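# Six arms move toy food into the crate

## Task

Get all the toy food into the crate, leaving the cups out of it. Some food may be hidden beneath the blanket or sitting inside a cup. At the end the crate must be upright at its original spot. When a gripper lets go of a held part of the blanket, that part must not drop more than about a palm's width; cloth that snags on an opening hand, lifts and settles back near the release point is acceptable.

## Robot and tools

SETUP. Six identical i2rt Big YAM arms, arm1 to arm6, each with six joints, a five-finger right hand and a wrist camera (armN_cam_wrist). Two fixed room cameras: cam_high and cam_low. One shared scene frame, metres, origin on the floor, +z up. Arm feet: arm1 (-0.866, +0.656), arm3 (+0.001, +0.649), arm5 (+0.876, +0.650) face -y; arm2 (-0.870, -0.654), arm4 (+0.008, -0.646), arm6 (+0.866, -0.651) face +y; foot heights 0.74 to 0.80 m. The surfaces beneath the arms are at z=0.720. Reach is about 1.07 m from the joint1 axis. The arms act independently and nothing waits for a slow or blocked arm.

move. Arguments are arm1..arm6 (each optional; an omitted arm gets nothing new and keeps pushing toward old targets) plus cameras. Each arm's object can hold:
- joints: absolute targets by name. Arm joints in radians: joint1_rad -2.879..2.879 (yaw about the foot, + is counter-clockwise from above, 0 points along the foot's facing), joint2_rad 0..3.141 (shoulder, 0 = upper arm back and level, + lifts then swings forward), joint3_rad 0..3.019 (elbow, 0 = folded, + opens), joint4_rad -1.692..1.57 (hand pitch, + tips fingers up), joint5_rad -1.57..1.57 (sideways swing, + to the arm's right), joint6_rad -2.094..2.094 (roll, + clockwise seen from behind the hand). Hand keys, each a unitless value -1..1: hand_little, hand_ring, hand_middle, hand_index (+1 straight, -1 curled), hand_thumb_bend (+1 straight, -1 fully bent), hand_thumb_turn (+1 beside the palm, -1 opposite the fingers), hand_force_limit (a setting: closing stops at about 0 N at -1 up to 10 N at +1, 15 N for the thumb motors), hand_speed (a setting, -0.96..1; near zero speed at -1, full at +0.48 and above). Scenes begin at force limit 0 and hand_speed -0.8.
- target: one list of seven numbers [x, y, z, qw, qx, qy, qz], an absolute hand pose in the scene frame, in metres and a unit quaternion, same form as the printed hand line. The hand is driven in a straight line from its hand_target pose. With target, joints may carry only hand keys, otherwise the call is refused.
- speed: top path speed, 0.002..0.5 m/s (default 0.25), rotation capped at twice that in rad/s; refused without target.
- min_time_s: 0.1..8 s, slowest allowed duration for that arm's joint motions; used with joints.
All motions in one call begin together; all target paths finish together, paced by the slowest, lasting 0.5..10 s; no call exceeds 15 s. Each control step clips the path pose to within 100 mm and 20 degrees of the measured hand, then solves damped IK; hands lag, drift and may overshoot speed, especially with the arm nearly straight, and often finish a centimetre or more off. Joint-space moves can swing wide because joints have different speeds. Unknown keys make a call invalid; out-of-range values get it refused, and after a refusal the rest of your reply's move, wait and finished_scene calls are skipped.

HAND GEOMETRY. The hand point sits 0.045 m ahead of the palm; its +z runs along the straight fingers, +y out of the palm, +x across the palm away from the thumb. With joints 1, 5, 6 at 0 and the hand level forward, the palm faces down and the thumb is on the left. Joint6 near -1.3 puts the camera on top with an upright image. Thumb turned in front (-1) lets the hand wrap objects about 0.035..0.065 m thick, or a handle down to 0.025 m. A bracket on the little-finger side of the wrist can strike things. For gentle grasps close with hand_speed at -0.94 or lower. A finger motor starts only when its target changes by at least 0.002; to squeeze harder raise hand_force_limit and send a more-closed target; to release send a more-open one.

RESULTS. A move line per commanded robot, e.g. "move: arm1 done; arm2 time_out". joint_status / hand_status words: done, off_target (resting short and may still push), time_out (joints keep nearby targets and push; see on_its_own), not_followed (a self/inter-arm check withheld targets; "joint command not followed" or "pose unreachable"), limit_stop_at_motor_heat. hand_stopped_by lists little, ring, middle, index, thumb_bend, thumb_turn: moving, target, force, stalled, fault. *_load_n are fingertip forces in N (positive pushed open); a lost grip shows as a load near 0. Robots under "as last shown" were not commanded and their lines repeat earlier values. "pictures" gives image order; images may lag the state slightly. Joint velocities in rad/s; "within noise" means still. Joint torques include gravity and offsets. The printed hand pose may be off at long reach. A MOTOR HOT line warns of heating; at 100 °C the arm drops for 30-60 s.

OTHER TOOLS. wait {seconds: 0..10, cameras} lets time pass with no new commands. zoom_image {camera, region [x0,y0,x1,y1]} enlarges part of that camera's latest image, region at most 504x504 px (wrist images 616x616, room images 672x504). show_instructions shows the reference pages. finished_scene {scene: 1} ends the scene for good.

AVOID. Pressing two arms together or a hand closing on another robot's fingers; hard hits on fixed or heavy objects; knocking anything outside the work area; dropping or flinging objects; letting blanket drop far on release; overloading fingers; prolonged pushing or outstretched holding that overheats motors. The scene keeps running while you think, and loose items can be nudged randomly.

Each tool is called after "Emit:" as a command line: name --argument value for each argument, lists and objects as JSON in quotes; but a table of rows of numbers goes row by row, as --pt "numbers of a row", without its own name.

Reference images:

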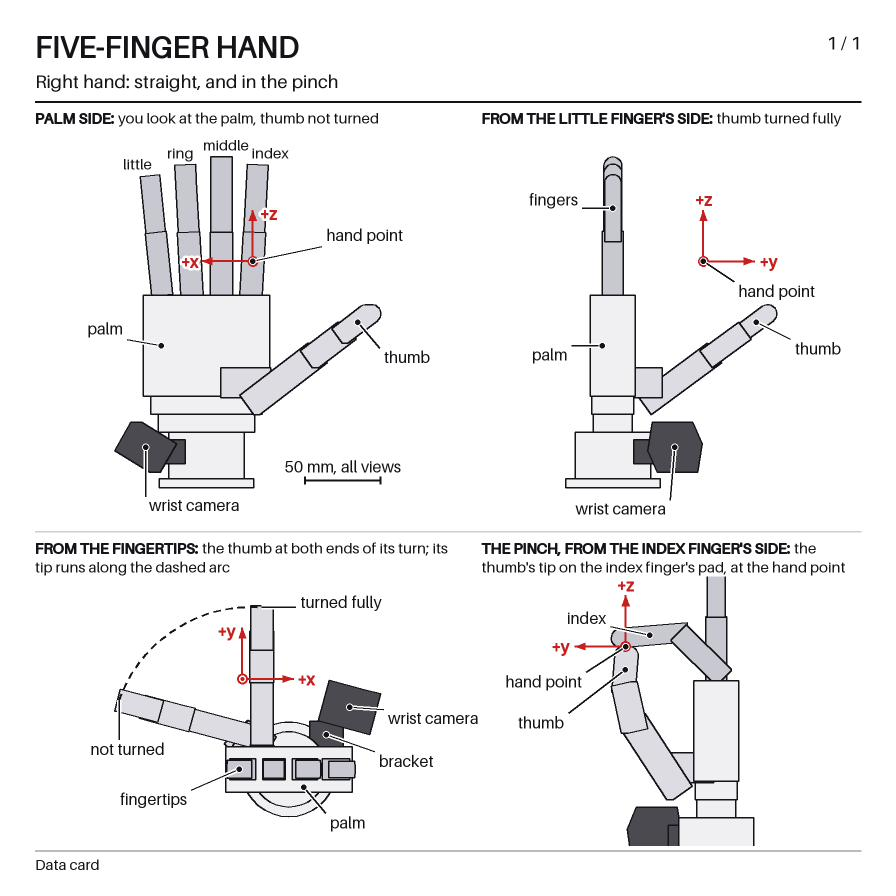

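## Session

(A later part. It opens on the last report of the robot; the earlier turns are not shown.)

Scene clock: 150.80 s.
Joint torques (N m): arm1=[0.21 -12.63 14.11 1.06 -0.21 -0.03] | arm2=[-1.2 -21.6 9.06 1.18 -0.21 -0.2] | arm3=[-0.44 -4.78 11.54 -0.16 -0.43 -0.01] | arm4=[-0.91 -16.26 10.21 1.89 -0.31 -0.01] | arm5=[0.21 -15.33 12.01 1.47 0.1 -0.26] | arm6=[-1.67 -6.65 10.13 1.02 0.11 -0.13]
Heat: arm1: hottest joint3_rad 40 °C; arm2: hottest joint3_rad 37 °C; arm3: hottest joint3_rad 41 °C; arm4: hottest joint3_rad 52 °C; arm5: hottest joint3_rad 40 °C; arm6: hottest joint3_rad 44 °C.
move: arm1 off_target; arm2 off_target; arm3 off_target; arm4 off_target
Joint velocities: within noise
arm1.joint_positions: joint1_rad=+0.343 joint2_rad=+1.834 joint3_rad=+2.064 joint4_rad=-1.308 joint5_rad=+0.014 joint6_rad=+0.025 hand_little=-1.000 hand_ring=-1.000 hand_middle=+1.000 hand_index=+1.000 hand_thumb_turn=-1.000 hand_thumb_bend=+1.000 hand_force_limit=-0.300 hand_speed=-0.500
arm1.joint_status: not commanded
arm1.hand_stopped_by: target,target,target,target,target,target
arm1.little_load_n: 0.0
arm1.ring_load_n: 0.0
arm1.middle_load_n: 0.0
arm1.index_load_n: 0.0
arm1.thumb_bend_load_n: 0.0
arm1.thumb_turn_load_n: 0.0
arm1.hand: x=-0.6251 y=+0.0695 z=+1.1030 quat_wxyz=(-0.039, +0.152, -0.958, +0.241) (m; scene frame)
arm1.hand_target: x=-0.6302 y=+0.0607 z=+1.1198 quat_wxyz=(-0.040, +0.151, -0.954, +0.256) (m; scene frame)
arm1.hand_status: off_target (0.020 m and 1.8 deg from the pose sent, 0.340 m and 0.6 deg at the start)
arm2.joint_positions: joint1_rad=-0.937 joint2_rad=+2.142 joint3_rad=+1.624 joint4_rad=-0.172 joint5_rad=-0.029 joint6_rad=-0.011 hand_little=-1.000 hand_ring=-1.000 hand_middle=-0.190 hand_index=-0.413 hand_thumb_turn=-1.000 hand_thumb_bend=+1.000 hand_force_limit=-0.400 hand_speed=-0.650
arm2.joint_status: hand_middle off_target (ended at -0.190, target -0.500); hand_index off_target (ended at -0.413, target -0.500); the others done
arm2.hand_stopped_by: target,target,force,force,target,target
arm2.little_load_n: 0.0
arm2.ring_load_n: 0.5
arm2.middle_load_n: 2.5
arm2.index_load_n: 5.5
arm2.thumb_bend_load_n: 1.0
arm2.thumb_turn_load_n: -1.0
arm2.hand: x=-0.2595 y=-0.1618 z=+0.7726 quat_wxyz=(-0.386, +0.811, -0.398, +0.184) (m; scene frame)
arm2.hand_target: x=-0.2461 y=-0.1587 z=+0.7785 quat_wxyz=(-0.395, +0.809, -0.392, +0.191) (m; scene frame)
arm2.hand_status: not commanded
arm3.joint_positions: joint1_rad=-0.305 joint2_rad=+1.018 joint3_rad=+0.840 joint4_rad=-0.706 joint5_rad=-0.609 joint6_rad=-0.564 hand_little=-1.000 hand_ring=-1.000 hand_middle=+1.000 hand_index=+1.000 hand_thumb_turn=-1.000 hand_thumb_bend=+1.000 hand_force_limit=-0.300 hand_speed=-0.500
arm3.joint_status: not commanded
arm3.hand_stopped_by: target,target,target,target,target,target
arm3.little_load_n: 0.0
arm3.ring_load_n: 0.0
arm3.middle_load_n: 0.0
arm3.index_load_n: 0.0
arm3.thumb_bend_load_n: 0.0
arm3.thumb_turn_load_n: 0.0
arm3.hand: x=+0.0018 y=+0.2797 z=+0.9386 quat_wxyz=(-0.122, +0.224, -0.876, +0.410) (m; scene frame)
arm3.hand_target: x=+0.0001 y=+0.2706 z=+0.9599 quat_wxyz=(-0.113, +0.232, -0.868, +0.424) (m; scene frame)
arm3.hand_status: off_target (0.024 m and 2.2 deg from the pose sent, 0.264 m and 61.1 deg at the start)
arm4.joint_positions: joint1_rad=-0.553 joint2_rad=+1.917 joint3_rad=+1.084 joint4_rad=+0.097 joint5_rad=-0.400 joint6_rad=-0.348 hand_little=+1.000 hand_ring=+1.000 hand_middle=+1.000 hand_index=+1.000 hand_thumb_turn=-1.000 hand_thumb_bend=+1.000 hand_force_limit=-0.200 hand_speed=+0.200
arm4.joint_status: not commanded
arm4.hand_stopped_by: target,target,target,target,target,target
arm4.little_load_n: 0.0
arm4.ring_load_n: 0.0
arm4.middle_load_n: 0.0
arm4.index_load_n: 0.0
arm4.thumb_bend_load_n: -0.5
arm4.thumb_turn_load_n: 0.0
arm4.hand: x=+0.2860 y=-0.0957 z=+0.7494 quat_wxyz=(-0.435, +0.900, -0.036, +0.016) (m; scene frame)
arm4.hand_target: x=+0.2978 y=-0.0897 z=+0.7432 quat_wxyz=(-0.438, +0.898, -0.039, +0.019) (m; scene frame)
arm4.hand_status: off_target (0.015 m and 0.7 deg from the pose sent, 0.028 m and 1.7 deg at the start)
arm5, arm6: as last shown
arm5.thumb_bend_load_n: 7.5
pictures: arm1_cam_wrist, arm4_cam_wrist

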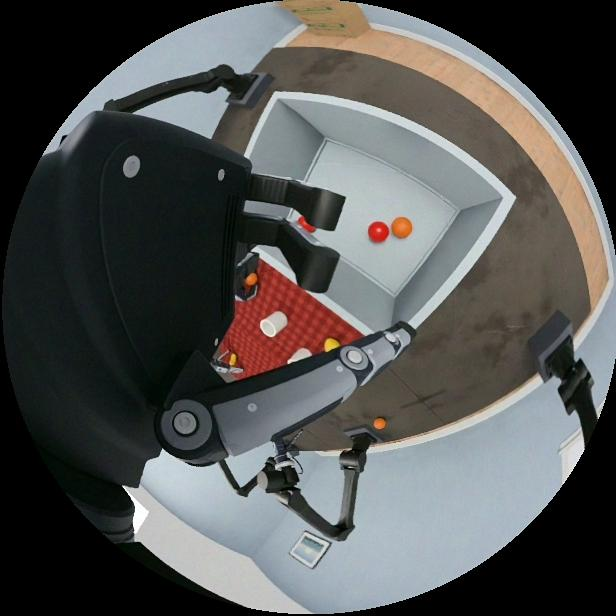

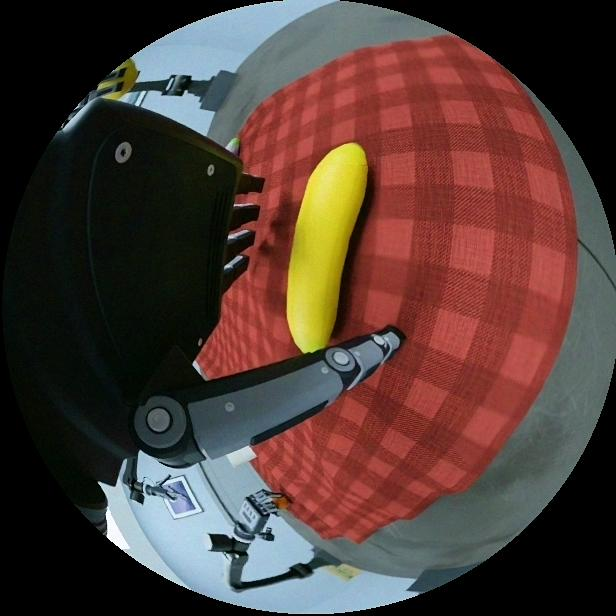

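Emit:
move --arm1 '{"target":[-0.262,0.162,0.87,0.1818,-0.3727,0.8178,-0.3989],"speed":0.25}' --arm2 '{"joints":{"hand_speed":-0.7,"hand_force_limit":-0.3,"hand_thumb_bend":0.6}}' --arm3 '{"target":[0.304,0.20,0.90,0.2669,-0.5471,0.713,-0.3478],"speed":0.2,"joints":{"hand_speed":0.0,"hand_ring":1.0,"hand_little":1.0}}' --arm4 '{"target":[0.315,-0.074,0.758,0.438,-0.8979,0.0392,-0.0191],"speed":0.08}' --cameras '["arm4_cam_wrist","arm1_cam_wrist","arm3_cam_wrist"]'

Scene clock: 153.87 s.
Joint torques (N m): arm1=[1.26 -15.97 11.89 2.89 -0.16 -0.03] | arm2=[-1.2 -21.77 9.09 1.2 -0.22 -0.18] | arm3=[-1.14 -11.69 10.91 0.54 -0.64 -0.05] | arm4=[-0.85 -16.79 12.48 1.1 -0.33 -0.07] | arm5=[0.21 -15.27 12.01 1.47 0.1 -0.26] | arm6=[-1.67 -6.53 10.09 1.03 0.12 -0.13]
Heat: arm1: hottest joint3_rad 40 °C; arm2: hottest joint3_rad 37 °C; arm3: hottest joint3_rad 41 °C; arm4: hottest joint3_rad 52 °C; arm5: hottest joint3_rad 41 °C; arm6: hottest joint3_rad 44 °C.
move: arm1 off_target; arm2 off_target; arm3 off_target; arm4 off_target
Joint velocities: within noise
arm1.joint_positions: joint1_rad=+0.844 joint2_rad=+2.057 joint3_rad=+1.600 joint4_rad=-0.262 joint5_rad=-0.004 joint6_rad=+0.003 hand_little=-1.000 hand_ring=-1.000 hand_middle=+1.000 hand_index=+1.000 hand_thumb_turn=-1.000 hand_thumb_bend=+1.000 hand_force_limit=-0.300 hand_speed=-0.500
arm1.joint_status: not commanded
arm1.hand_stopped_by: target,target,target,target,target,target
arm1.little_load_n: 0.0
arm1.ring_load_n: 0.0
arm1.middle_load_n: 0.0
arm1.index_load_n: 0.0
arm1.thumb_bend_load_n: 0.0
arm1.thumb_turn_load_n: 0.0
arm1.hand: x=-0.2742 y=+0.1720 z=+0.8461 quat_wxyz=(-0.172, +0.372, -0.831, +0.375) (m; scene frame)
arm1.hand_target: x=-0.2628 y=+0.1626 z=+0.8704 quat_wxyz=(-0.182, +0.373, -0.818, +0.399) (m; scene frame)
arm1.hand_status: off_target (0.029 m and 3.3 deg from the pose sent, 0.441 m and 38.8 deg at the start)
arm2.joint_positions: joint1_rad=-0.937 joint2_rad=+2.142 joint3_rad=+1.624 joint4_rad=-0.172 joint5_rad=-0.029 joint6_rad=-0.011 hand_little=-1.000 hand_ring=-1.000 hand_middle=-0.190 hand_index=-0.413 hand_thumb_turn=-1.000 hand_thumb_bend=+0.991 hand_force_limit=-0.300 hand_speed=-0.700
arm2.joint_status: hand_thumb_bend off_target (ended at +0.991, target +0.600); the others done
arm2.hand_stopped_by: target,target,force,force,force,target
arm2.little_load_n: 0.0
arm2.ring_load_n: 0.5
arm2.middle_load_n: 2.5
arm2.index_load_n: 5.5
arm2.thumb_bend_load_n: 6.0
arm2.thumb_turn_load_n: -1.0
arm2.hand: x=-0.2595 y=-0.1618 z=+0.7726 quat_wxyz=(-0.386, +0.811, -0.398, +0.184) (m; scene frame)
arm2.hand_target: x=-0.2461 y=-0.1587 z=+0.7785 quat_wxyz=(-0.395, +0.809, -0.392, +0.191) (m; scene frame)
arm2.hand_status: not commanded
arm3.joint_positions: joint1_rad=+0.369 joint2_rad=+1.533 joint3_rad=+1.157 joint4_rad=-0.569 joint5_rad=-0.684 joint6_rad=-0.673 hand_little=+1.000 hand_ring=+1.000 hand_middle=+1.000 hand_index=+1.000 hand_thumb_turn=-1.000 hand_thumb_bend=+1.000 hand_force_limit=-0.300 hand_speed=+0.000
arm3.joint_status: all done
arm3.hand_stopped_by: target,target,target,target,target,target
arm3.little_load_n: 0.0
arm3.ring_load_n: 0.0
arm3.middle_load_n: 0.0
arm3.index_load_n: 0.0
arm3.thumb_bend_load_n: 0.0
arm3.thumb_turn_load_n: 0.0
arm3.hand: x=+0.2980 y=+0.2156 z=+0.8864 quat_wxyz=(-0.271, +0.542, -0.722, +0.333) (m; scene frame)
arm3.hand_target: x=+0.3035 y=+0.2007 z=+0.9002 quat_wxyz=(-0.267, +0.547, -0.713, +0.348) (m; scene frame)
arm3.hand_status: off_target (0.022 m and 2.1 deg from the pose sent, 0.315 m and 45.6 deg at the start)
arm4.joint_positions: joint1_rad=-0.563 joint2_rad=+1.927 joint3_rad=+1.137 joint4_rad=+0.049 joint5_rad=-0.407 joint6_rad=-0.348 hand_little=+1.000 hand_ring=+1.000 hand_middle=+1.000 hand_index=+1.000 hand_thumb_turn=-1.000 hand_thumb_bend=+1.000 hand_force_limit=-0.200 hand_speed=+0.200
arm4.joint_status: not commanded
arm4.hand_stopped_by: target,target,target,target,target,target
arm4.little_load_n: 0.0
arm4.ring_load_n: 0.0
arm4.middle_load_n: 0.0
arm4.index_load_n: 0.0
arm4.thumb_bend_load_n: 0.0
arm4.thumb_turn_load_n: 0.0
arm4.hand: x=+0.2982 y=-0.0867 z=+0.7577 quat_wxyz=(-0.434, +0.900, -0.040, +0.014) (m; scene frame)
arm4.hand_target: x=+0.3147 y=-0.0750 z=+0.7585 quat_wxyz=(-0.438, +0.898, -0.039, +0.020) (m; scene frame)
arm4.hand_status: off_target (0.021 m and 0.8 deg from the pose sent, 0.037 m and 0.7 deg at the start)
arm5.joint_positions: joint1_rad=-0.542 joint2_rad=+1.770 joint3_rad=+1.449 joint4_rad=-0.356 joint5_rad=+0.127 joint6_rad=+0.112 hand_little=-1.000 hand_ring=-1.000 hand_middle=-0.076 hand_index=-0.150 hand_thumb_turn=-1.000 hand_thumb_bend=+0.992 hand_force_limit=-0.200 hand_speed=-0.700
arm5.joint_status: not commanded
arm5.hand_stopped_by: target,target,force,force,force,target
arm5.little_load_n: 0.0
arm5.ring_load_n: -1.5
arm5.middle_load_n: 11.5
arm5.index_load_n: 8.0
arm5.thumb_bend_load_n: 8.0
arm5.thumb_turn_load_n: -0.5
arm5.hand: x=+0.5238 y=+0.0431 z=+0.9572 quat_wxyz=(+0.149, -0.315, -0.843, +0.409) (m; scene frame)
arm5.hand_target: x=+0.5203 y=+0.0304 z=+0.9600 quat_wxyz=(+0.150, -0.307, -0.844, +0.412) (m; scene frame)
arm5.hand_status: not commanded
arm6: as last shown
pictures: arm1_cam_wrist, arm3_cam_wrist, arm4_cam_wrist

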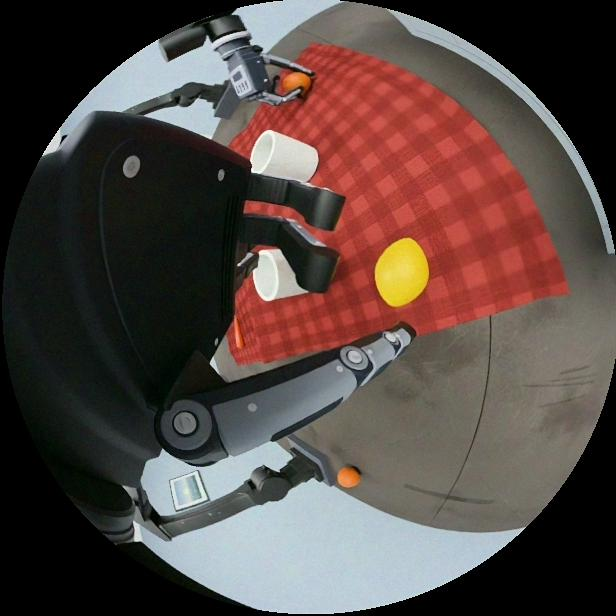

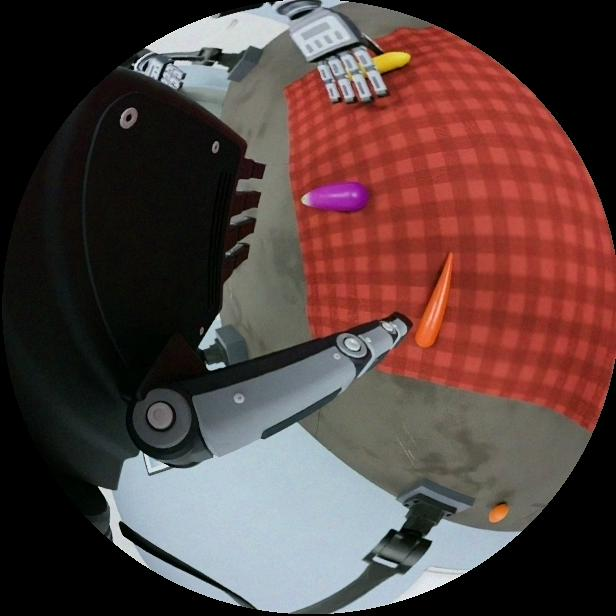

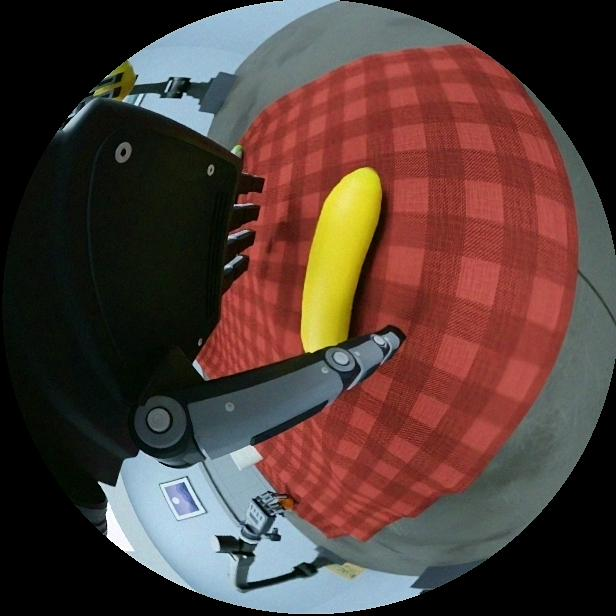

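Emit:
move --arm1 '{"target":[-0.277,0.176,0.815,0.1818,-0.3727,0.8178,-0.3989],"speed":0.12}' --arm2 '{"target":[-0.48,-0.24,1.10,0.3945,-0.8088,0.3919,-0.1912],"speed":0.25}' --arm3 '{"target":[0.247,0.25,0.83,0.2818,-0.5777,0.6885,-0.3359],"speed":0.12}' --arm4 '{"joints":{"hand_speed":-0.6,"hand_force_limit":-0.3,"hand_index":-0.6,"hand_middle":-0.6,"hand_ring":-0.6,"hand_little":-0.6}}' --cameras '["arm4_cam_wrist","arm1_cam_wrist","arm3_cam_wrist"]'

Scene clock: 157.37 s.
Joint torques (N m): arm1=[1.32 -14.51 8.95 2.96 -0.15 -0.03] | arm2=[-0.56 -11.63 10.85 0.7 0.17 0.07] | arm3=[-1.44 -10.93 6.6 0.85 -0.73 -0.04] | arm4=[-0.91 -16.91 12.1 1.09 -0.27 -0.07] | arm5=[0.21 -15.27 12.01 1.47 0.1 -0.26] | arm6=[-1.79 -6.65 10.11 1.02 0.12 -0.13]
Heat: arm1: hottest joint3_rad 40 °C; arm2: hottest joint3_rad 37 °C; arm3: hottest joint3_rad 41 °C; arm4: hottest joint3_rad 52 °C; arm5: hottest joint3_rad 41 °C; arm6: hottest joint3_rad 44 °C.
move: arm1 done; arm2 off_target; arm3 done; arm4 off_target
Joint velocities: within noise
arm1.joint_positions: joint1_rad=+0.844 joint2_rad=+2.065 joint3_rad=+1.503 joint4_rad=-0.115 joint5_rad=-0.004 joint6_rad=+0.003 hand_little=-1.000 hand_ring=-1.000 hand_middle=+1.000 hand_index=+1.000 hand_thumb_turn=-1.000 hand_thumb_bend=+1.000 hand_force_limit=-0.300 hand_speed=-0.500
arm1.joint_status: not commanded
arm1.hand_stopped_by: target,target,target,target,target,target
arm1.little_load_n: 0.0
arm1.ring_load_n: 0.0
arm1.middle_load_n: 0.0
arm1.index_load_n: 0.0
arm1.thumb_bend_load_n: 0.0
arm1.thumb_turn_load_n: 0.0
arm1.hand: x=-0.2800 y=+0.1772 z=+0.8162 quat_wxyz=(-0.180, +0.369, -0.823, +0.393) (m; scene frame)
arm1.hand_target: x=-0.2771 y=+0.1760 z=+0.8149 quat_wxyz=(-0.182, +0.373, -0.818, +0.399) (m; scene frame)
arm1.hand_status: done (0.003 m and 1.0 deg from the pose sent, 0.031 m and 3.3 deg at the start)
arm2.joint_positions: joint1_rad=-0.788 joint2_rad=+1.361 joint3_rad=+1.404 joint4_rad=-0.745 joint5_rad=+0.087 joint6_rad=+0.057 hand_little=-1.000 hand_ring=-1.000 hand_middle=-0.190 hand_index=-0.413 hand_thumb_turn=-1.000 hand_thumb_bend=+0.991 hand_force_limit=-0.300 hand_speed=-0.700
arm2.joint_status: not commanded
arm2.hand_stopped_by: target,target,force,force,force,target
arm2.little_load_n: 0.0
arm2.ring_load_n: 0.0
arm2.middle_load_n: 2.5
arm2.index_load_n: 5.5
arm2.thumb_bend_load_n: 6.0
arm2.thumb_turn_load_n: -1.0
arm2.hand: x=-0.4855 y=-0.2475 z=+1.0778 quat_wxyz=(-0.379, +0.819, -0.388, +0.188) (m; scene frame)
arm2.hand_target: x=-0.4806 y=-0.2406 z=+1.0998 quat_wxyz=(-0.395, +0.809, -0.392, +0.191) (m; scene frame)
arm2.hand_status: off_target (0.024 m and 2.1 deg from the pose sent, 0.402 m and 1.5 deg at the start)
arm3.joint_positions: joint1_rad=+0.290 joint2_rad=+1.509 joint3_rad=+0.971 joint4_rad=-0.526 joint5_rad=-0.781 joint6_rad=-0.868 hand_little=+1.000 hand_ring=+1.000 hand_middle=+1.000 hand_index=+1.000 hand_thumb_turn=-1.000 hand_thumb_bend=+1.000 hand_force_limit=-0.300 hand_speed=+0.000
arm3.joint_status: not commanded
arm3.hand_stopped_by: target,target,target,target,target,target
arm3.little_load_n: 0.0
arm3.ring_load_n: 0.0
arm3.middle_load_n: 0.0
arm3.index_load_n: 0.0
arm3.thumb_bend_load_n: 0.0
arm3.thumb_turn_load_n: 0.0
arm3.hand: x=+0.2494 y=+0.2541 z=+0.8285 quat_wxyz=(-0.287, +0.576, -0.693, +0.325) (m; scene frame)
arm3.hand_target: x=+0.2470 y=+0.2501 z=+0.8299 quat_wxyz=(-0.282, +0.578, -0.689, +0.336) (m; scene frame)
arm3.hand_status: done (0.005 m and 1.4 deg from the pose sent, 0.083 m and 5.7 deg at the start)
arm4.joint_positions: joint1_rad=-0.563 joint2_rad=+1.928 joint3_rad=+1.142 joint4_rad=+0.049 joint5_rad=-0.408 joint6_rad=-0.348 hand_little=-0.600 hand_ring=-0.600 hand_middle=-0.431 hand_index=-0.600 hand_thumb_turn=-1.000 hand_thumb_bend=+1.000 hand_force_limit=-0.300 hand_speed=-0.600
arm4.joint_status: hand_middle off_target (ended at -0.431, target -0.600); the others done
arm4.hand_stopped_by: target,target,force,target,target,target
arm4.little_load_n: 0.0
arm4.ring_load_n: 0.0
arm4.middle_load_n: 5.0
arm4.index_load_n: 0.0
arm4.thumb_bend_load_n: 1.5
arm4.thumb_turn_load_n: 3.0
arm4.hand: x=+0.2991 y=-0.0849 z=+0.7590 quat_wxyz=(-0.435, +0.899, -0.039, +0.014) (m; scene frame)
arm4.hand_target: x=+0.3145 y=-0.0749 z=+0.7585 quat_wxyz=(-0.438, +0.898, -0.039, +0.019) (m; scene frame)
arm4.hand_status: not commanded
arm5, arm6: as last shown
pictures: arm1_cam_wrist, arm3_cam_wrist, arm4_cam_wrist

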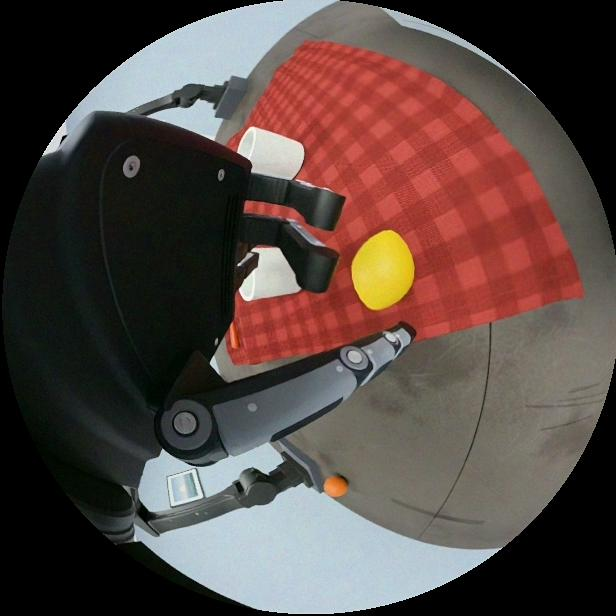

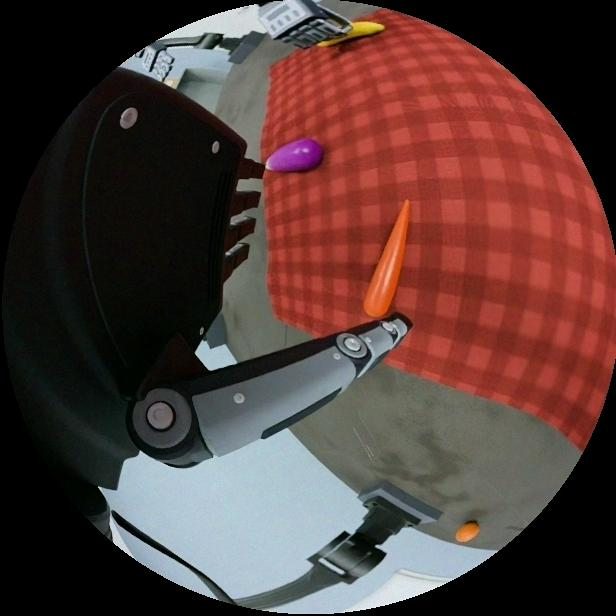

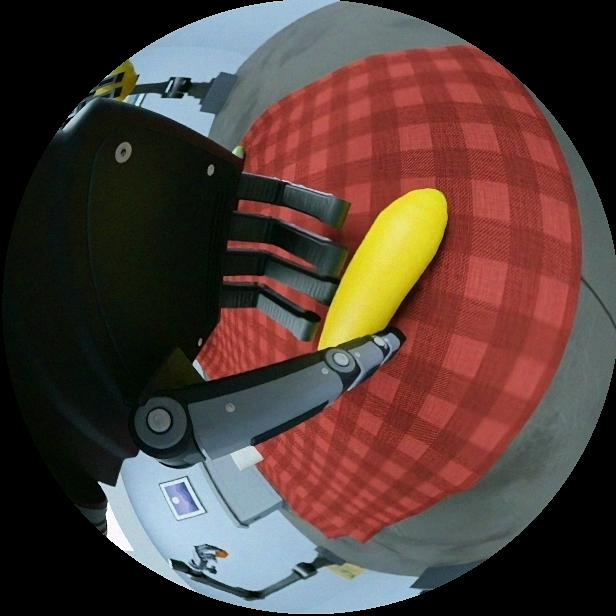

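Emit:
move --arm4 '{"joints":{"hand_speed":-0.7,"hand_force_limit":-0.3,"hand_thumb_bend":0.6}}' --arm2 '{"target":[-0.69,-0.09,1.12,0.2550,-0.9519,0.1636,-0.0438],"speed":0.2}' --arm1 '{"target":[-0.290,0.179,0.785,0.1818,-0.3727,0.8178,-0.3989],"speed":0.1}' --arm3 '{"target":[0.2395,0.249,0.785,0.2818,-0.5777,0.6885,-0.3359],"speed":0.1}' --cameras '["arm1_cam_wrist","arm3_cam_wrist","arm4_cam_wrist","cam_high"]'

Scene clock: 161.77 s.
Joint torques (N m): arm1=[0.62 -14.15 8.47 2.97 -0.22 -0.02] | arm2=[-0.85 -16.79 10.55 0.13 -0.13 -0.21] | arm3=[-2.14 -9.29 6.08 0.96 -0.71 -0.11] | arm4=[-0.91 -16.91 12.1 1.07 -0.27 -0.07] | arm5=[0.26 -15.27 12.01 1.47 0.1 -0.26] | arm6=[-1.67 -6.53 10.11 1.03 0.11 -0.13]
Heat: arm1: hottest joint3_rad 40 °C; arm2: hottest joint3_rad 38 °C; arm3: hottest joint3_rad 41 °C; arm4: hottest joint3_rad 52 °C; arm5: hottest joint3_rad 41 °C; arm6: hottest joint3_rad 44 °C.
move: arm1 done; arm2 off_target; arm3 done; arm4 off_target
Joint velocities: within noise
arm1.joint_positions: joint1_rad=+0.844 joint2_rad=+2.083 joint3_rad=+1.443 joint4_rad=-0.035 joint5_rad=-0.010 joint6_rad=-0.003 hand_little=-1.000 hand_ring=-1.000 hand_middle=+1.000 hand_index=+1.000 hand_thumb_turn=-1.000 hand_thumb_bend=+1.000 hand_force_limit=-0.300 hand_speed=-0.500
arm1.joint_status: not commanded
arm1.hand_stopped_by: target,target,target,target,target,target
arm1.little_load_n: 0.0
arm1.ring_load_n: 0.0
arm1.middle_load_n: 0.0
arm1.index_load_n: 0.0
arm1.thumb_bend_load_n: 0.0
arm1.thumb_turn_load_n: 0.0
arm1.hand: x=-0.2878 y=+0.1853 z=+0.7877 quat_wxyz=(-0.182, +0.372, -0.821, +0.393) (m; scene frame)
arm1.hand_target: x=-0.2902 y=+0.1790 z=+0.7851 quat_wxyz=(-0.182, +0.373, -0.818, +0.399) (m; scene frame)
arm1.hand_status: done (0.007 m and 0.7 deg from the pose sent, 0.033 m and 1.0 deg at the start)
arm2.joint_positions: joint1_rad=-0.359 joint2_rad=+1.722 joint3_rad=+2.008 joint4_rad=-1.368 joint5_rad=-0.010 joint6_rad=-0.003 hand_little=-1.000 hand_ring=-1.000 hand_middle=-0.190 hand_index=-0.413 hand_thumb_turn=-1.000 hand_thumb_bend=+0.991 hand_force_limit=-0.300 hand_speed=-0.700
arm2.joint_status: not commanded
arm2.hand_stopped_by: target,target,force,force,force,target
arm2.little_load_n: 0.0
arm2.ring_load_n: 0.0
arm2.middle_load_n: 3.0
arm2.index_load_n: 5.5
arm2.thumb_bend_load_n: 6.0
arm2.thumb_turn_load_n: -1.0
arm2.hand: x=-0.6954 y=-0.0951 z=+1.1027 quat_wxyz=(-0.240, +0.955, -0.170, +0.039) (m; scene frame)
arm2.hand_target: x=-0.6903 y=-0.0906 z=+1.1198 quat_wxyz=(-0.255, +0.952, -0.164, +0.044) (m; scene frame)
arm2.hand_status: off_target (0.019 m and 2.0 deg from the pose sent, 0.262 m and 37.2 deg at the start)
arm3.joint_positions: joint1_rad=+0.274 joint2_rad=+1.556 joint3_rad=+0.915 joint4_rad=-0.411 joint5_rad=-0.789 joint6_rad=-0.889 hand_little=+1.000 hand_ring=+1.000 hand_middle=+1.000 hand_index=+1.000 hand_thumb_turn=-1.000 hand_thumb_bend=+1.000 hand_force_limit=-0.300 hand_speed=+0.000
arm3.joint_status: not commanded
arm3.hand_stopped_by: target,target,target,target,target,target
arm3.little_load_n: 0.0
arm3.ring_load_n: 0.0
arm3.middle_load_n: 0.0
arm3.index_load_n: 0.0
arm3.thumb_bend_load_n: 0.0
arm3.thumb_turn_load_n: 0.0
arm3.hand: x=+0.2432 y=+0.2508 z=+0.7941 quat_wxyz=(-0.282, +0.579, -0.687, +0.336) (m; scene frame)
arm3.hand_target: x=+0.2394 y=+0.2493 z=+0.7852 quat_wxyz=(-0.282, +0.578, -0.689, +0.336) (m; scene frame)
arm3.hand_status: done (0.010 m and 0.2 deg from the pose sent, 0.045 m and 1.4 deg at the start)
arm4.joint_positions: joint1_rad=-0.563 joint2_rad=+1.928 joint3_rad=+1.142 joint4_rad=+0.049 joint5_rad=-0.408 joint6_rad=-0.348 hand_little=-0.600 hand_ring=-0.600 hand_middle=-0.431 hand_index=-0.600 hand_thumb_turn=-1.000 hand_thumb_bend=+0.992 hand_force_limit=-0.300 hand_speed=-0.700
arm4.joint_status: hand_thumb_bend off_target (ended at +0.992, target +0.600); the others done
arm4.hand_stopped_by: target,target,force,target,force,target
arm4.little_load_n: 0.0
arm4.ring_load_n: 0.0
arm4.middle_load_n: 5.0
arm4.index_load_n: 0.5
arm4.thumb_bend_load_n: 6.5
arm4.thumb_turn_load_n: 3.0
arm4.hand: x=+0.2991 y=-0.0849 z=+0.7590 quat_wxyz=(-0.435, +0.899, -0.039, +0.014) (m; scene frame)
arm4.hand_target: x=+0.3145 y=-0.0749 z=+0.7585 quat_wxyz=(-0.438, +0.898, -0.039, +0.019) (m; scene frame)
arm4.hand_status: not commanded
arm5, arm6: as last shown
arm6.little_load_n: -0.5
pictures: arm1_cam_wrist, arm3_cam_wrist, arm4_cam_wrist, cam_high

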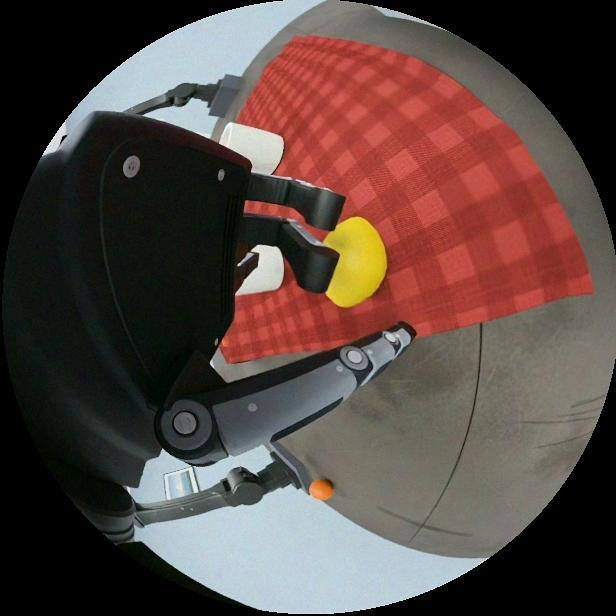

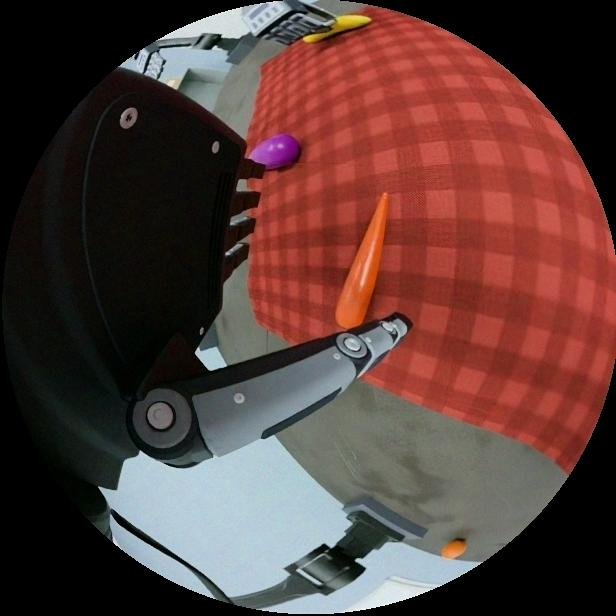

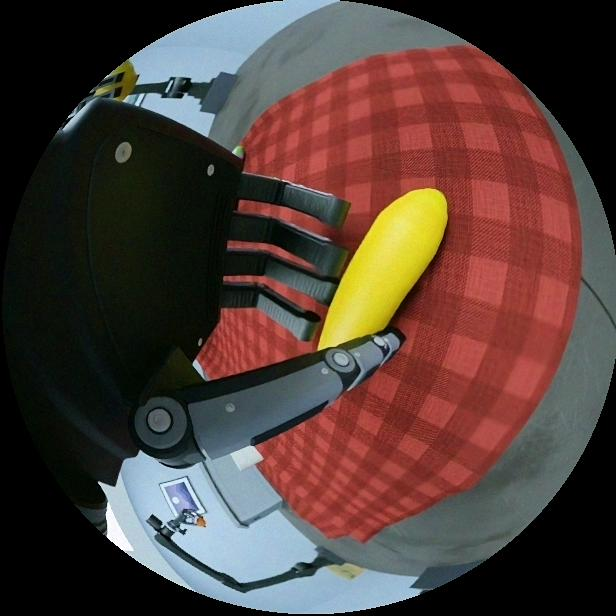

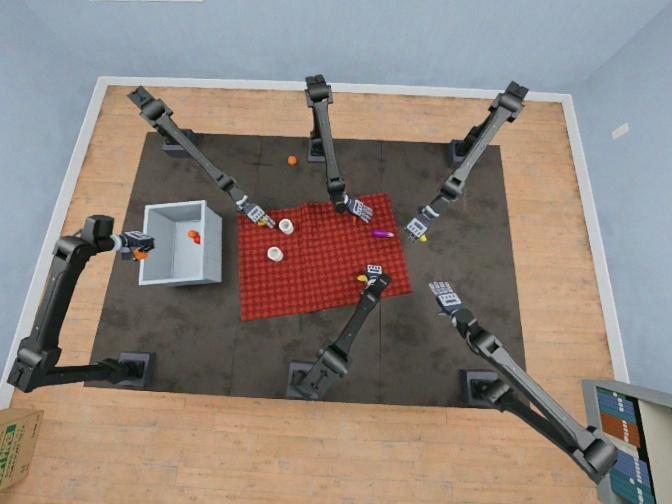

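Emit:
move --arm4 '{"target":[0.305,-0.088,0.88,0.438,-0.8979,0.0392,-0.0191],"speed":0.12}' --arm2 '{"target":[-0.69,-0.09,0.90,0.2550,-0.9519,0.1636,-0.0438],"speed":0.2}' --arm1 '{"target":[-0.2986,0.163,0.7594,0.1818,-0.3727,0.8178,-0.3989],"speed":0.05}' --arm3 '{"target":[0.2395,0.249,0.745,0.2818,-0.5777,0.6885,-0.3359],"speed":0.08}' --cameras '["arm1_cam_wrist","arm2_cam_wrist","arm3_cam_wrist","arm4_cam_wrist"]'

Scene clock: 164.40 s.
Joint torques (N m): arm1=[0.09 -14.51 8.87 2.97 -0.24 -0.03] | arm2=[-1.32 -16.67 7.15 1.05 -0.12 -0.19] | arm3=[-2.14 -9.99 5.3 1.02 -0.66 -0.02] | arm4=[-0.79 -18.37 14.08 1.03 -0.24 -0.07] | arm5=[0.26 -15.27 12.01 1.47 0.1 -0.26] | arm6=[-1.67 -6.53 10.09 1.03 0.12 -0.13]
Heat: arm1: hottest joint3_rad 40 °C; arm2: hottest joint3_rad 38 °C; arm3: hottest joint3_rad 41 °C; arm4: hottest joint3_rad 52 °C; arm5: hottest joint3_rad 42 °C; arm6: hottest joint3_rad 44 °C.
move: arm1 off_target; arm2 done; arm3 done; arm4 off_target
Joint velocities: within noise
arm1.joint_positions: joint1_rad=+0.821 joint2_rad=+2.133 joint3_rad=+1.443 joint4_rad=+0.007 joint5_rad=-0.032 joint6_rad=-0.020 hand_little=-1.000 hand_ring=-1.000 hand_middle=+1.000 hand_index=+1.000 hand_thumb_turn=-1.000 hand_thumb_bend=+1.000 hand_force_limit=-0.300 hand_speed=-0.500
arm1.joint_status: not commanded
arm1.hand_stopped_by: target,target,target,target,target,target
arm1.little_load_n: 0.0
arm1.ring_load_n: 0.0
arm1.middle_load_n: 0.0
arm1.index_load_n: 0.0
arm1.thumb_bend_load_n: 0.0
arm1.thumb_turn_load_n: 0.0
arm1.hand: x=-0.2961 y=+0.1748 z=+0.7585 quat_wxyz=(-0.182, +0.375, -0.821, +0.390) (m; scene frame)
arm1.hand_target: x=-0.2988 y=+0.1631 z=+0.7595 quat_wxyz=(-0.182, +0.373, -0.818, +0.399) (m; scene frame)
arm1.hand_status: off_target (0.012 m and 1.2 deg from the pose sent, 0.038 m and 0.7 deg at the start)
arm2.joint_positions: joint1_rad=-0.359 joint2_rad=+1.705 joint3_rad=+1.445 joint4_rad=-0.801 joint5_rad=-0.010 joint6_rad=-0.004 hand_little=-1.000 hand_ring=-1.000 hand_middle=-0.190 hand_index=-0.413 hand_thumb_turn=-1.000 hand_thumb_bend=+0.991 hand_force_limit=-0.300 hand_speed=-0.700
arm2.joint_status: not commanded
arm2.hand_stopped_by: target,target,force,force,force,target
arm2.little_load_n: 0.0
arm2.ring_load_n: 0.0
arm2.middle_load_n: 3.0
arm2.index_load_n: 5.5
arm2.thumb_bend_load_n: 6.0
arm2.thumb_turn_load_n: -1.0
arm2.hand: x=-0.6944 y=-0.0933 z=+0.9000 quat_wxyz=(-0.249, +0.953, -0.169, +0.041) (m; scene frame)
arm2.hand_target: x=-0.6901 y=-0.0901 z=+0.9000 quat_wxyz=(-0.255, +0.952, -0.164, +0.044) (m; scene frame)
arm2.hand_status: done (0.005 m and 1.0 deg from the pose sent, 0.203 m and 2.0 deg at the start)
arm3.joint_positions: joint1_rad=+0.274 joint2_rad=+1.636 joint3_rad=+0.876 joint4_rad=-0.293 joint5_rad=-0.790 joint6_rad=-0.889 hand_little=+1.000 hand_ring=+1.000 hand_middle=+1.000 hand_index=+1.000 hand_thumb_turn=-1.000 hand_thumb_bend=+1.000 hand_force_limit=-0.300 hand_speed=+0.000
arm3.joint_status: not commanded
arm3.hand_stopped_by: target,target,target,target,target,target
arm3.little_load_n: 0.0
arm3.ring_load_n: 0.0
arm3.middle_load_n: 0.0
arm3.index_load_n: 0.0
arm3.thumb_bend_load_n: 0.0
arm3.thumb_turn_load_n: 0.0
arm3.hand: x=+0.2432 y=+0.2501 z=+0.7534 quat_wxyz=(-0.283, +0.579, -0.687, +0.336) (m; scene frame)
arm3.hand_target: x=+0.2395 y=+0.2492 z=+0.7451 quat_wxyz=(-0.282, +0.578, -0.689, +0.336) (m; scene frame)
arm3.hand_status: done (0.009 m and 0.2 deg from the pose sent, 0.049 m and 0.2 deg at the start)
arm4.joint_positions: joint1_rad=-0.563 joint2_rad=+1.734 joint3_rad=+1.174 joint4_rad=-0.223 joint5_rad=-0.408 joint6_rad=-0.348 hand_little=-0.600 hand_ring=-0.600 hand_middle=-0.431 hand_index=-0.600 hand_thumb_turn=-1.000 hand_thumb_bend=+0.992 hand_force_limit=-0.300 hand_speed=-0.700
arm4.joint_status: not commanded
arm4.hand_stopped_by: target,target,force,target,force,target
arm4.little_load_n: 0.0
arm4.ring_load_n: 0.0
arm4.middle_load_n: 5.5
arm4.index_load_n: 0.0
arm4.thumb_bend_load_n: 6.5
arm4.thumb_turn_load_n: 3.0
arm4.hand: x=+0.2863 y=-0.1040 z=+0.8522 quat_wxyz=(-0.418, +0.907, -0.044, +0.003) (m; scene frame)
arm4.hand_target: x=+0.3041 y=-0.0894 z=+0.8806 quat_wxyz=(-0.438, +0.898, -0.039, +0.019) (m; scene frame)
arm4.hand_status: off_target (0.037 m and 3.2 deg from the pose sent, 0.121 m and 0.7 deg at the start)
arm5, arm6: as last shown
arm5.little_load_n: -0.5
arm6.little_load_n: 0.0
arm6.index_load_n: -0.5
pictures: arm1_cam_wrist, arm2_cam_wrist, arm3_cam_wrist, arm4_cam_wrist

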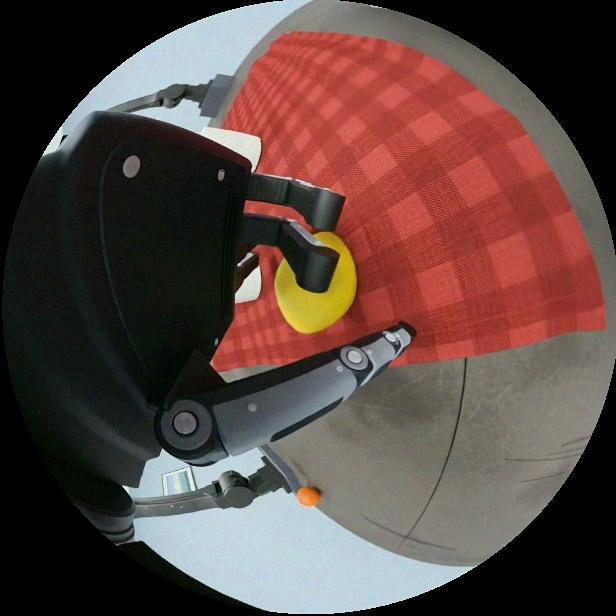

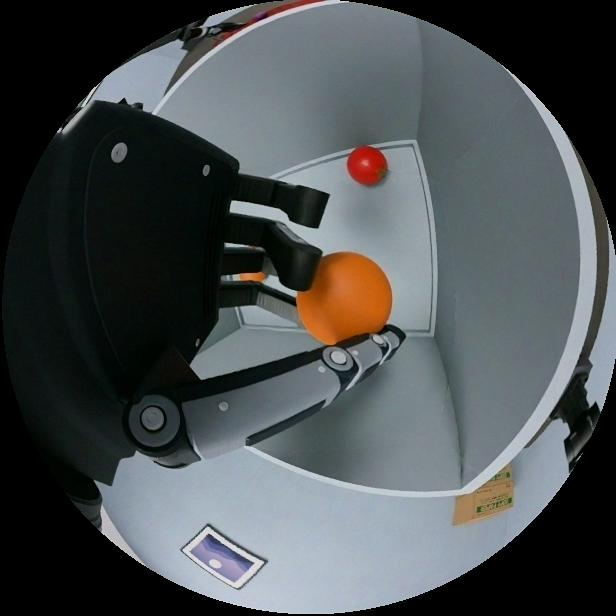

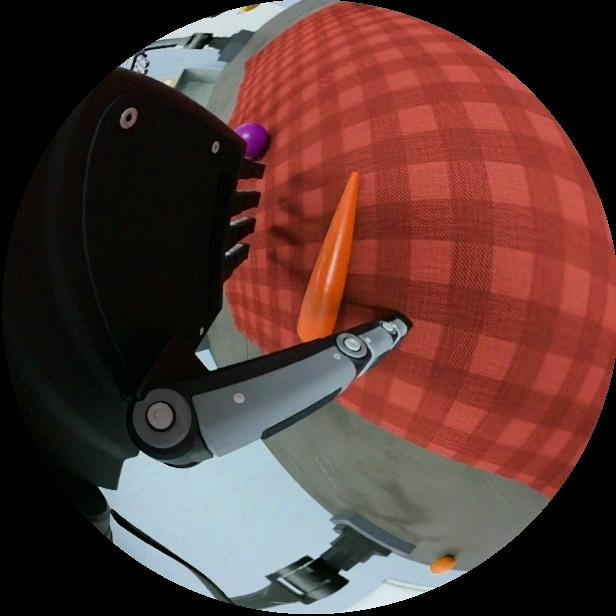

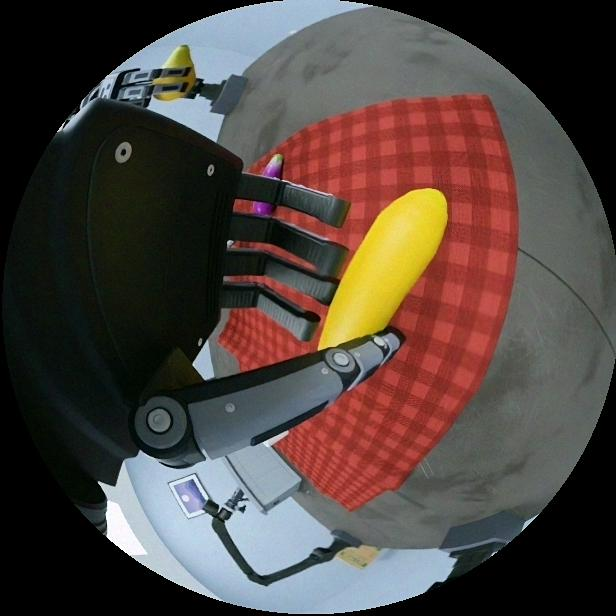

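Emit:
move --arm4 '{"target":[-0.30,-0.175,0.94,0.4367,-0.8953,0.0783,-0.0382],"speed":0.22}' --arm2 '{"target":[-0.688,-0.09,0.776,0.2550,-0.9519,0.1636,-0.0438],"speed":0.12}' --arm1 '{"target":[-0.292,0.152,0.761,0.1818,-0.3727,0.8178,-0.3989],"speed":0.05}' --arm3 '{"joints":{"hand_speed":-0.6,"hand_force_limit":-0.3,"hand_little":-0.6,"hand_ring":-0.6,"hand_middle":-0.6,"hand_index":-0.6}}' --cameras '["arm1_cam_wrist","arm2_cam_wrist","arm3_cam_wrist","arm4_cam_wrist"]'

Scene clock: 169.57 s.
Joint torques (N m): arm1=[-0.21 -13.63 12.51 1.89 -0.2 -0.05] | arm2=[-1.14 -16.85 6.15 1.09 -0.19 -0.2] | arm3=[-2.37 -10.11 5.27 0.59 -0.1 -0.04] | arm4=[-0.32 -12.45 14.94 0.83 0.5 0.13] | arm5=[0.21 -15.27 12 1.47 0.1 -0.26] | arm6=[-1.73 -6.53 10.11 1.06 0.11 -0.13]
Heat: arm1: hottest joint3_rad 39 °C; arm2: hottest joint3_rad 38 °C; arm3: hottest joint3_rad 40 °C; arm4: hottest joint3_rad 52 °C; arm5: hottest joint3_rad 42 °C; arm6: hottest joint3_rad 44 °C.
move: arm1 off_target; arm2 done; arm3 off_target; arm4 off_target
Joint velocities: within noise
arm1.joint_positions: joint1_rad=+0.819 joint2_rad=+2.143 joint3_rad=+1.448 joint4_rad=+0.007 joint5_rad=-0.037 joint6_rad=-0.021 hand_little=-1.000 hand_ring=-1.000 hand_middle=+1.000 hand_index=+1.000 hand_thumb_turn=-1.000 hand_thumb_bend=+1.000 hand_force_limit=-0.300 hand_speed=-0.500
arm1.joint_status: not commanded
arm1.hand_stopped_by: target,target,target,target,target,target
arm1.little_load_n: 0.0
arm1.ring_load_n: 0.0
arm1.middle_load_n: 0.0
arm1.index_load_n: 0.0
arm1.thumb_bend_load_n: 0.0
arm1.thumb_turn_load_n: 0.5
arm1.hand: x=-0.2965 y=+0.1738 z=+0.7541 quat_wxyz=(-0.182, +0.376, -0.822, +0.387) (m; scene frame)
arm1.hand_target: x=-0.2930 y=+0.1526 z=+0.7615 quat_wxyz=(-0.182, +0.373, -0.818, +0.399) (m; scene frame)
arm1.hand_status: off_target (0.023 m and 1.5 deg from the pose sent, 0.023 m and 1.2 deg at the start)
arm2.joint_positions: joint1_rad=-0.359 joint2_rad=+1.830 joint3_rad=+1.277 joint4_rad=-0.500 joint5_rad=-0.010 joint6_rad=-0.006 hand_little=-1.000 hand_ring=-1.000 hand_middle=-0.190 hand_index=-0.413 hand_thumb_turn=-1.000 hand_thumb_bend=+0.991 hand_force_limit=-0.300 hand_speed=-0.700
arm2.joint_status: not commanded
arm2.hand_stopped_by: target,target,force,force,force,target
arm2.little_load_n: 0.0
arm2.ring_load_n: 0.0
arm2.middle_load_n: 2.5
arm2.index_load_n: 5.5
arm2.thumb_bend_load_n: 6.0
arm2.thumb_turn_load_n: -1.0
arm2.hand: x=-0.6929 y=-0.0908 z=+0.7805 quat_wxyz=(-0.253, +0.952, -0.168, +0.042) (m; scene frame)
arm2.hand_target: x=-0.6880 y=-0.0901 z=+0.7760 quat_wxyz=(-0.255, +0.952, -0.164, +0.044) (m; scene frame)
arm2.hand_status: done (0.007 m and 0.6 deg from the pose sent, 0.124 m and 1.0 deg at the start)
arm3.joint_positions: joint1_rad=+0.274 joint2_rad=+1.636 joint3_rad=+0.876 joint4_rad=-0.283 joint5_rad=-0.803 joint6_rad=-0.889 hand_little=-0.600 hand_ring=+0.304 hand_middle=+0.562 hand_index=-0.600 hand_thumb_turn=-1.000 hand_thumb_bend=+1.000 hand_force_limit=-0.300 hand_speed=-0.600
arm3.joint_status: hand_ring off_target (ended at +0.304, target -0.600); hand_middle off_target (ended at +0.562, target -0.600); the others done
arm3.hand_stopped_by: target,force,force,target,target,target
arm3.little_load_n: 0.0
arm3.ring_load_n: 2.0
arm3.middle_load_n: 0.0
arm3.index_load_n: 0.5
arm3.thumb_bend_load_n: 0.0
arm3.thumb_turn_load_n: 0.0
arm3.hand: x=+0.2457 y=+0.2491 z=+0.7554 quat_wxyz=(-0.287, +0.580, -0.682, +0.341) (m; scene frame)
arm3.hand_target: x=+0.2394 y=+0.2492 z=+0.7451 quat_wxyz=(-0.282, +0.578, -0.689, +0.336) (m; scene frame)
arm3.hand_status: not commanded
arm4.joint_positions: joint1_rad=+0.764 joint2_rad=+1.470 joint3_rad=+1.053 joint4_rad=-0.502 joint5_rad=+0.660 joint6_rad=+0.622 hand_little=-0.600 hand_ring=-0.600 hand_middle=-0.431 hand_index=-0.600 hand_thumb_turn=-1.000 hand_thumb_bend=+0.992 hand_force_limit=-0.300 hand_speed=-0.700
arm4.joint_status: not commanded
arm4.hand_stopped_by: target,target,force,target,force,target
arm4.little_load_n: 0.0
arm4.ring_load_n: 0.0
arm4.middle_load_n: 5.5
arm4.index_load_n: 0.0
arm4.thumb_bend_load_n: 6.5
arm4.thumb_turn_load_n: 3.0
arm4.hand: x=-0.2872 y=-0.1935 z=+0.9218 quat_wxyz=(-0.426, +0.901, -0.064, +0.049) (m; scene frame)
arm4.hand_target: x=-0.2991 y=-0.1761 z=+0.9403 quat_wxyz=(-0.437, +0.895, -0.078, +0.038) (m; scene frame)
arm4.hand_status: off_target (0.029 m and 2.5 deg from the pose sent, 0.597 m and 6.2 deg at the start)
arm5, arm6: as last shown
arm5.little_load_n: 0.0
arm6.index_load_n: 0.0
pictures: arm1_cam_wrist, arm2_cam_wrist, arm3_cam_wrist, arm4_cam_wrist

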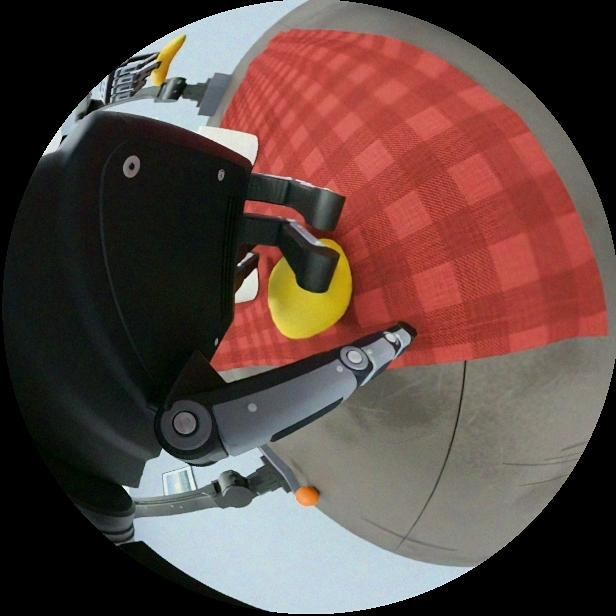

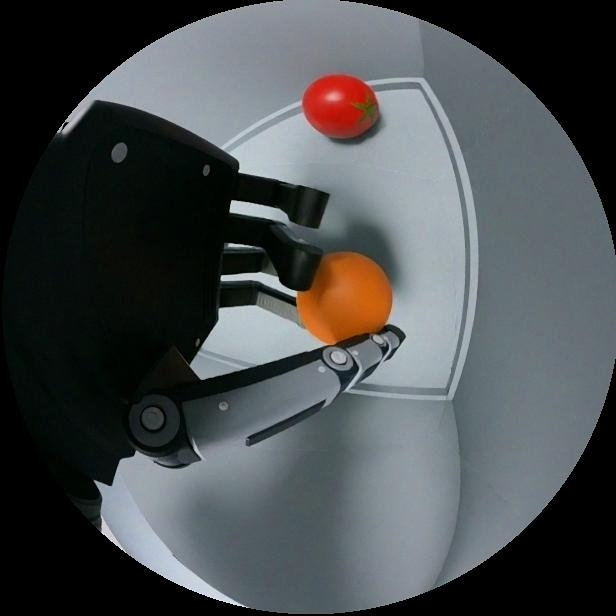

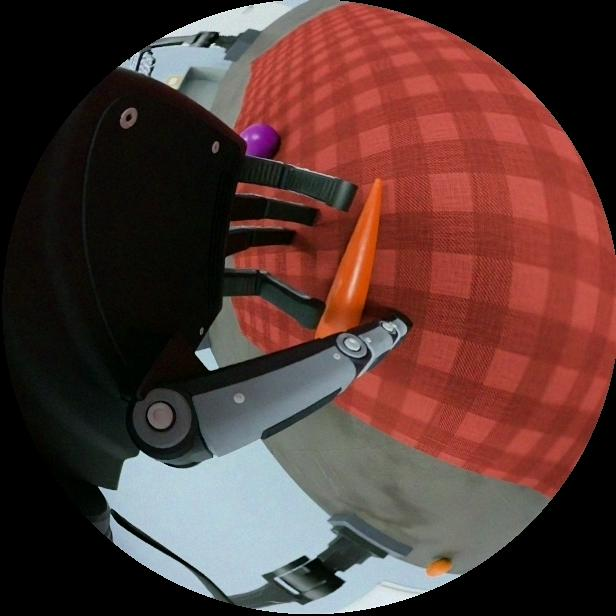

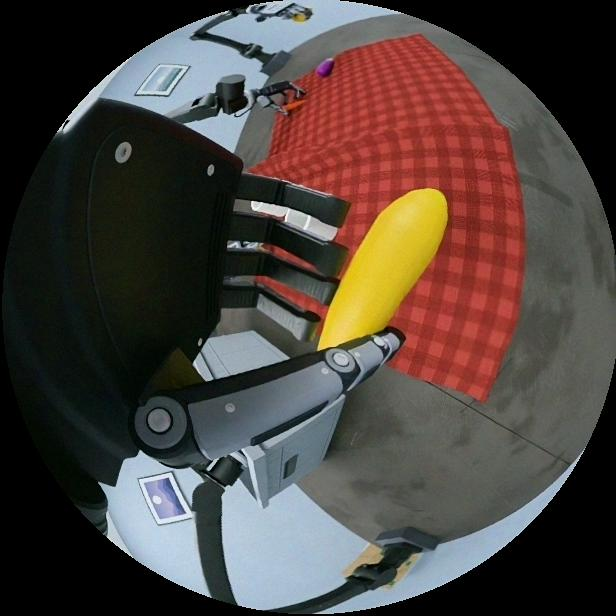

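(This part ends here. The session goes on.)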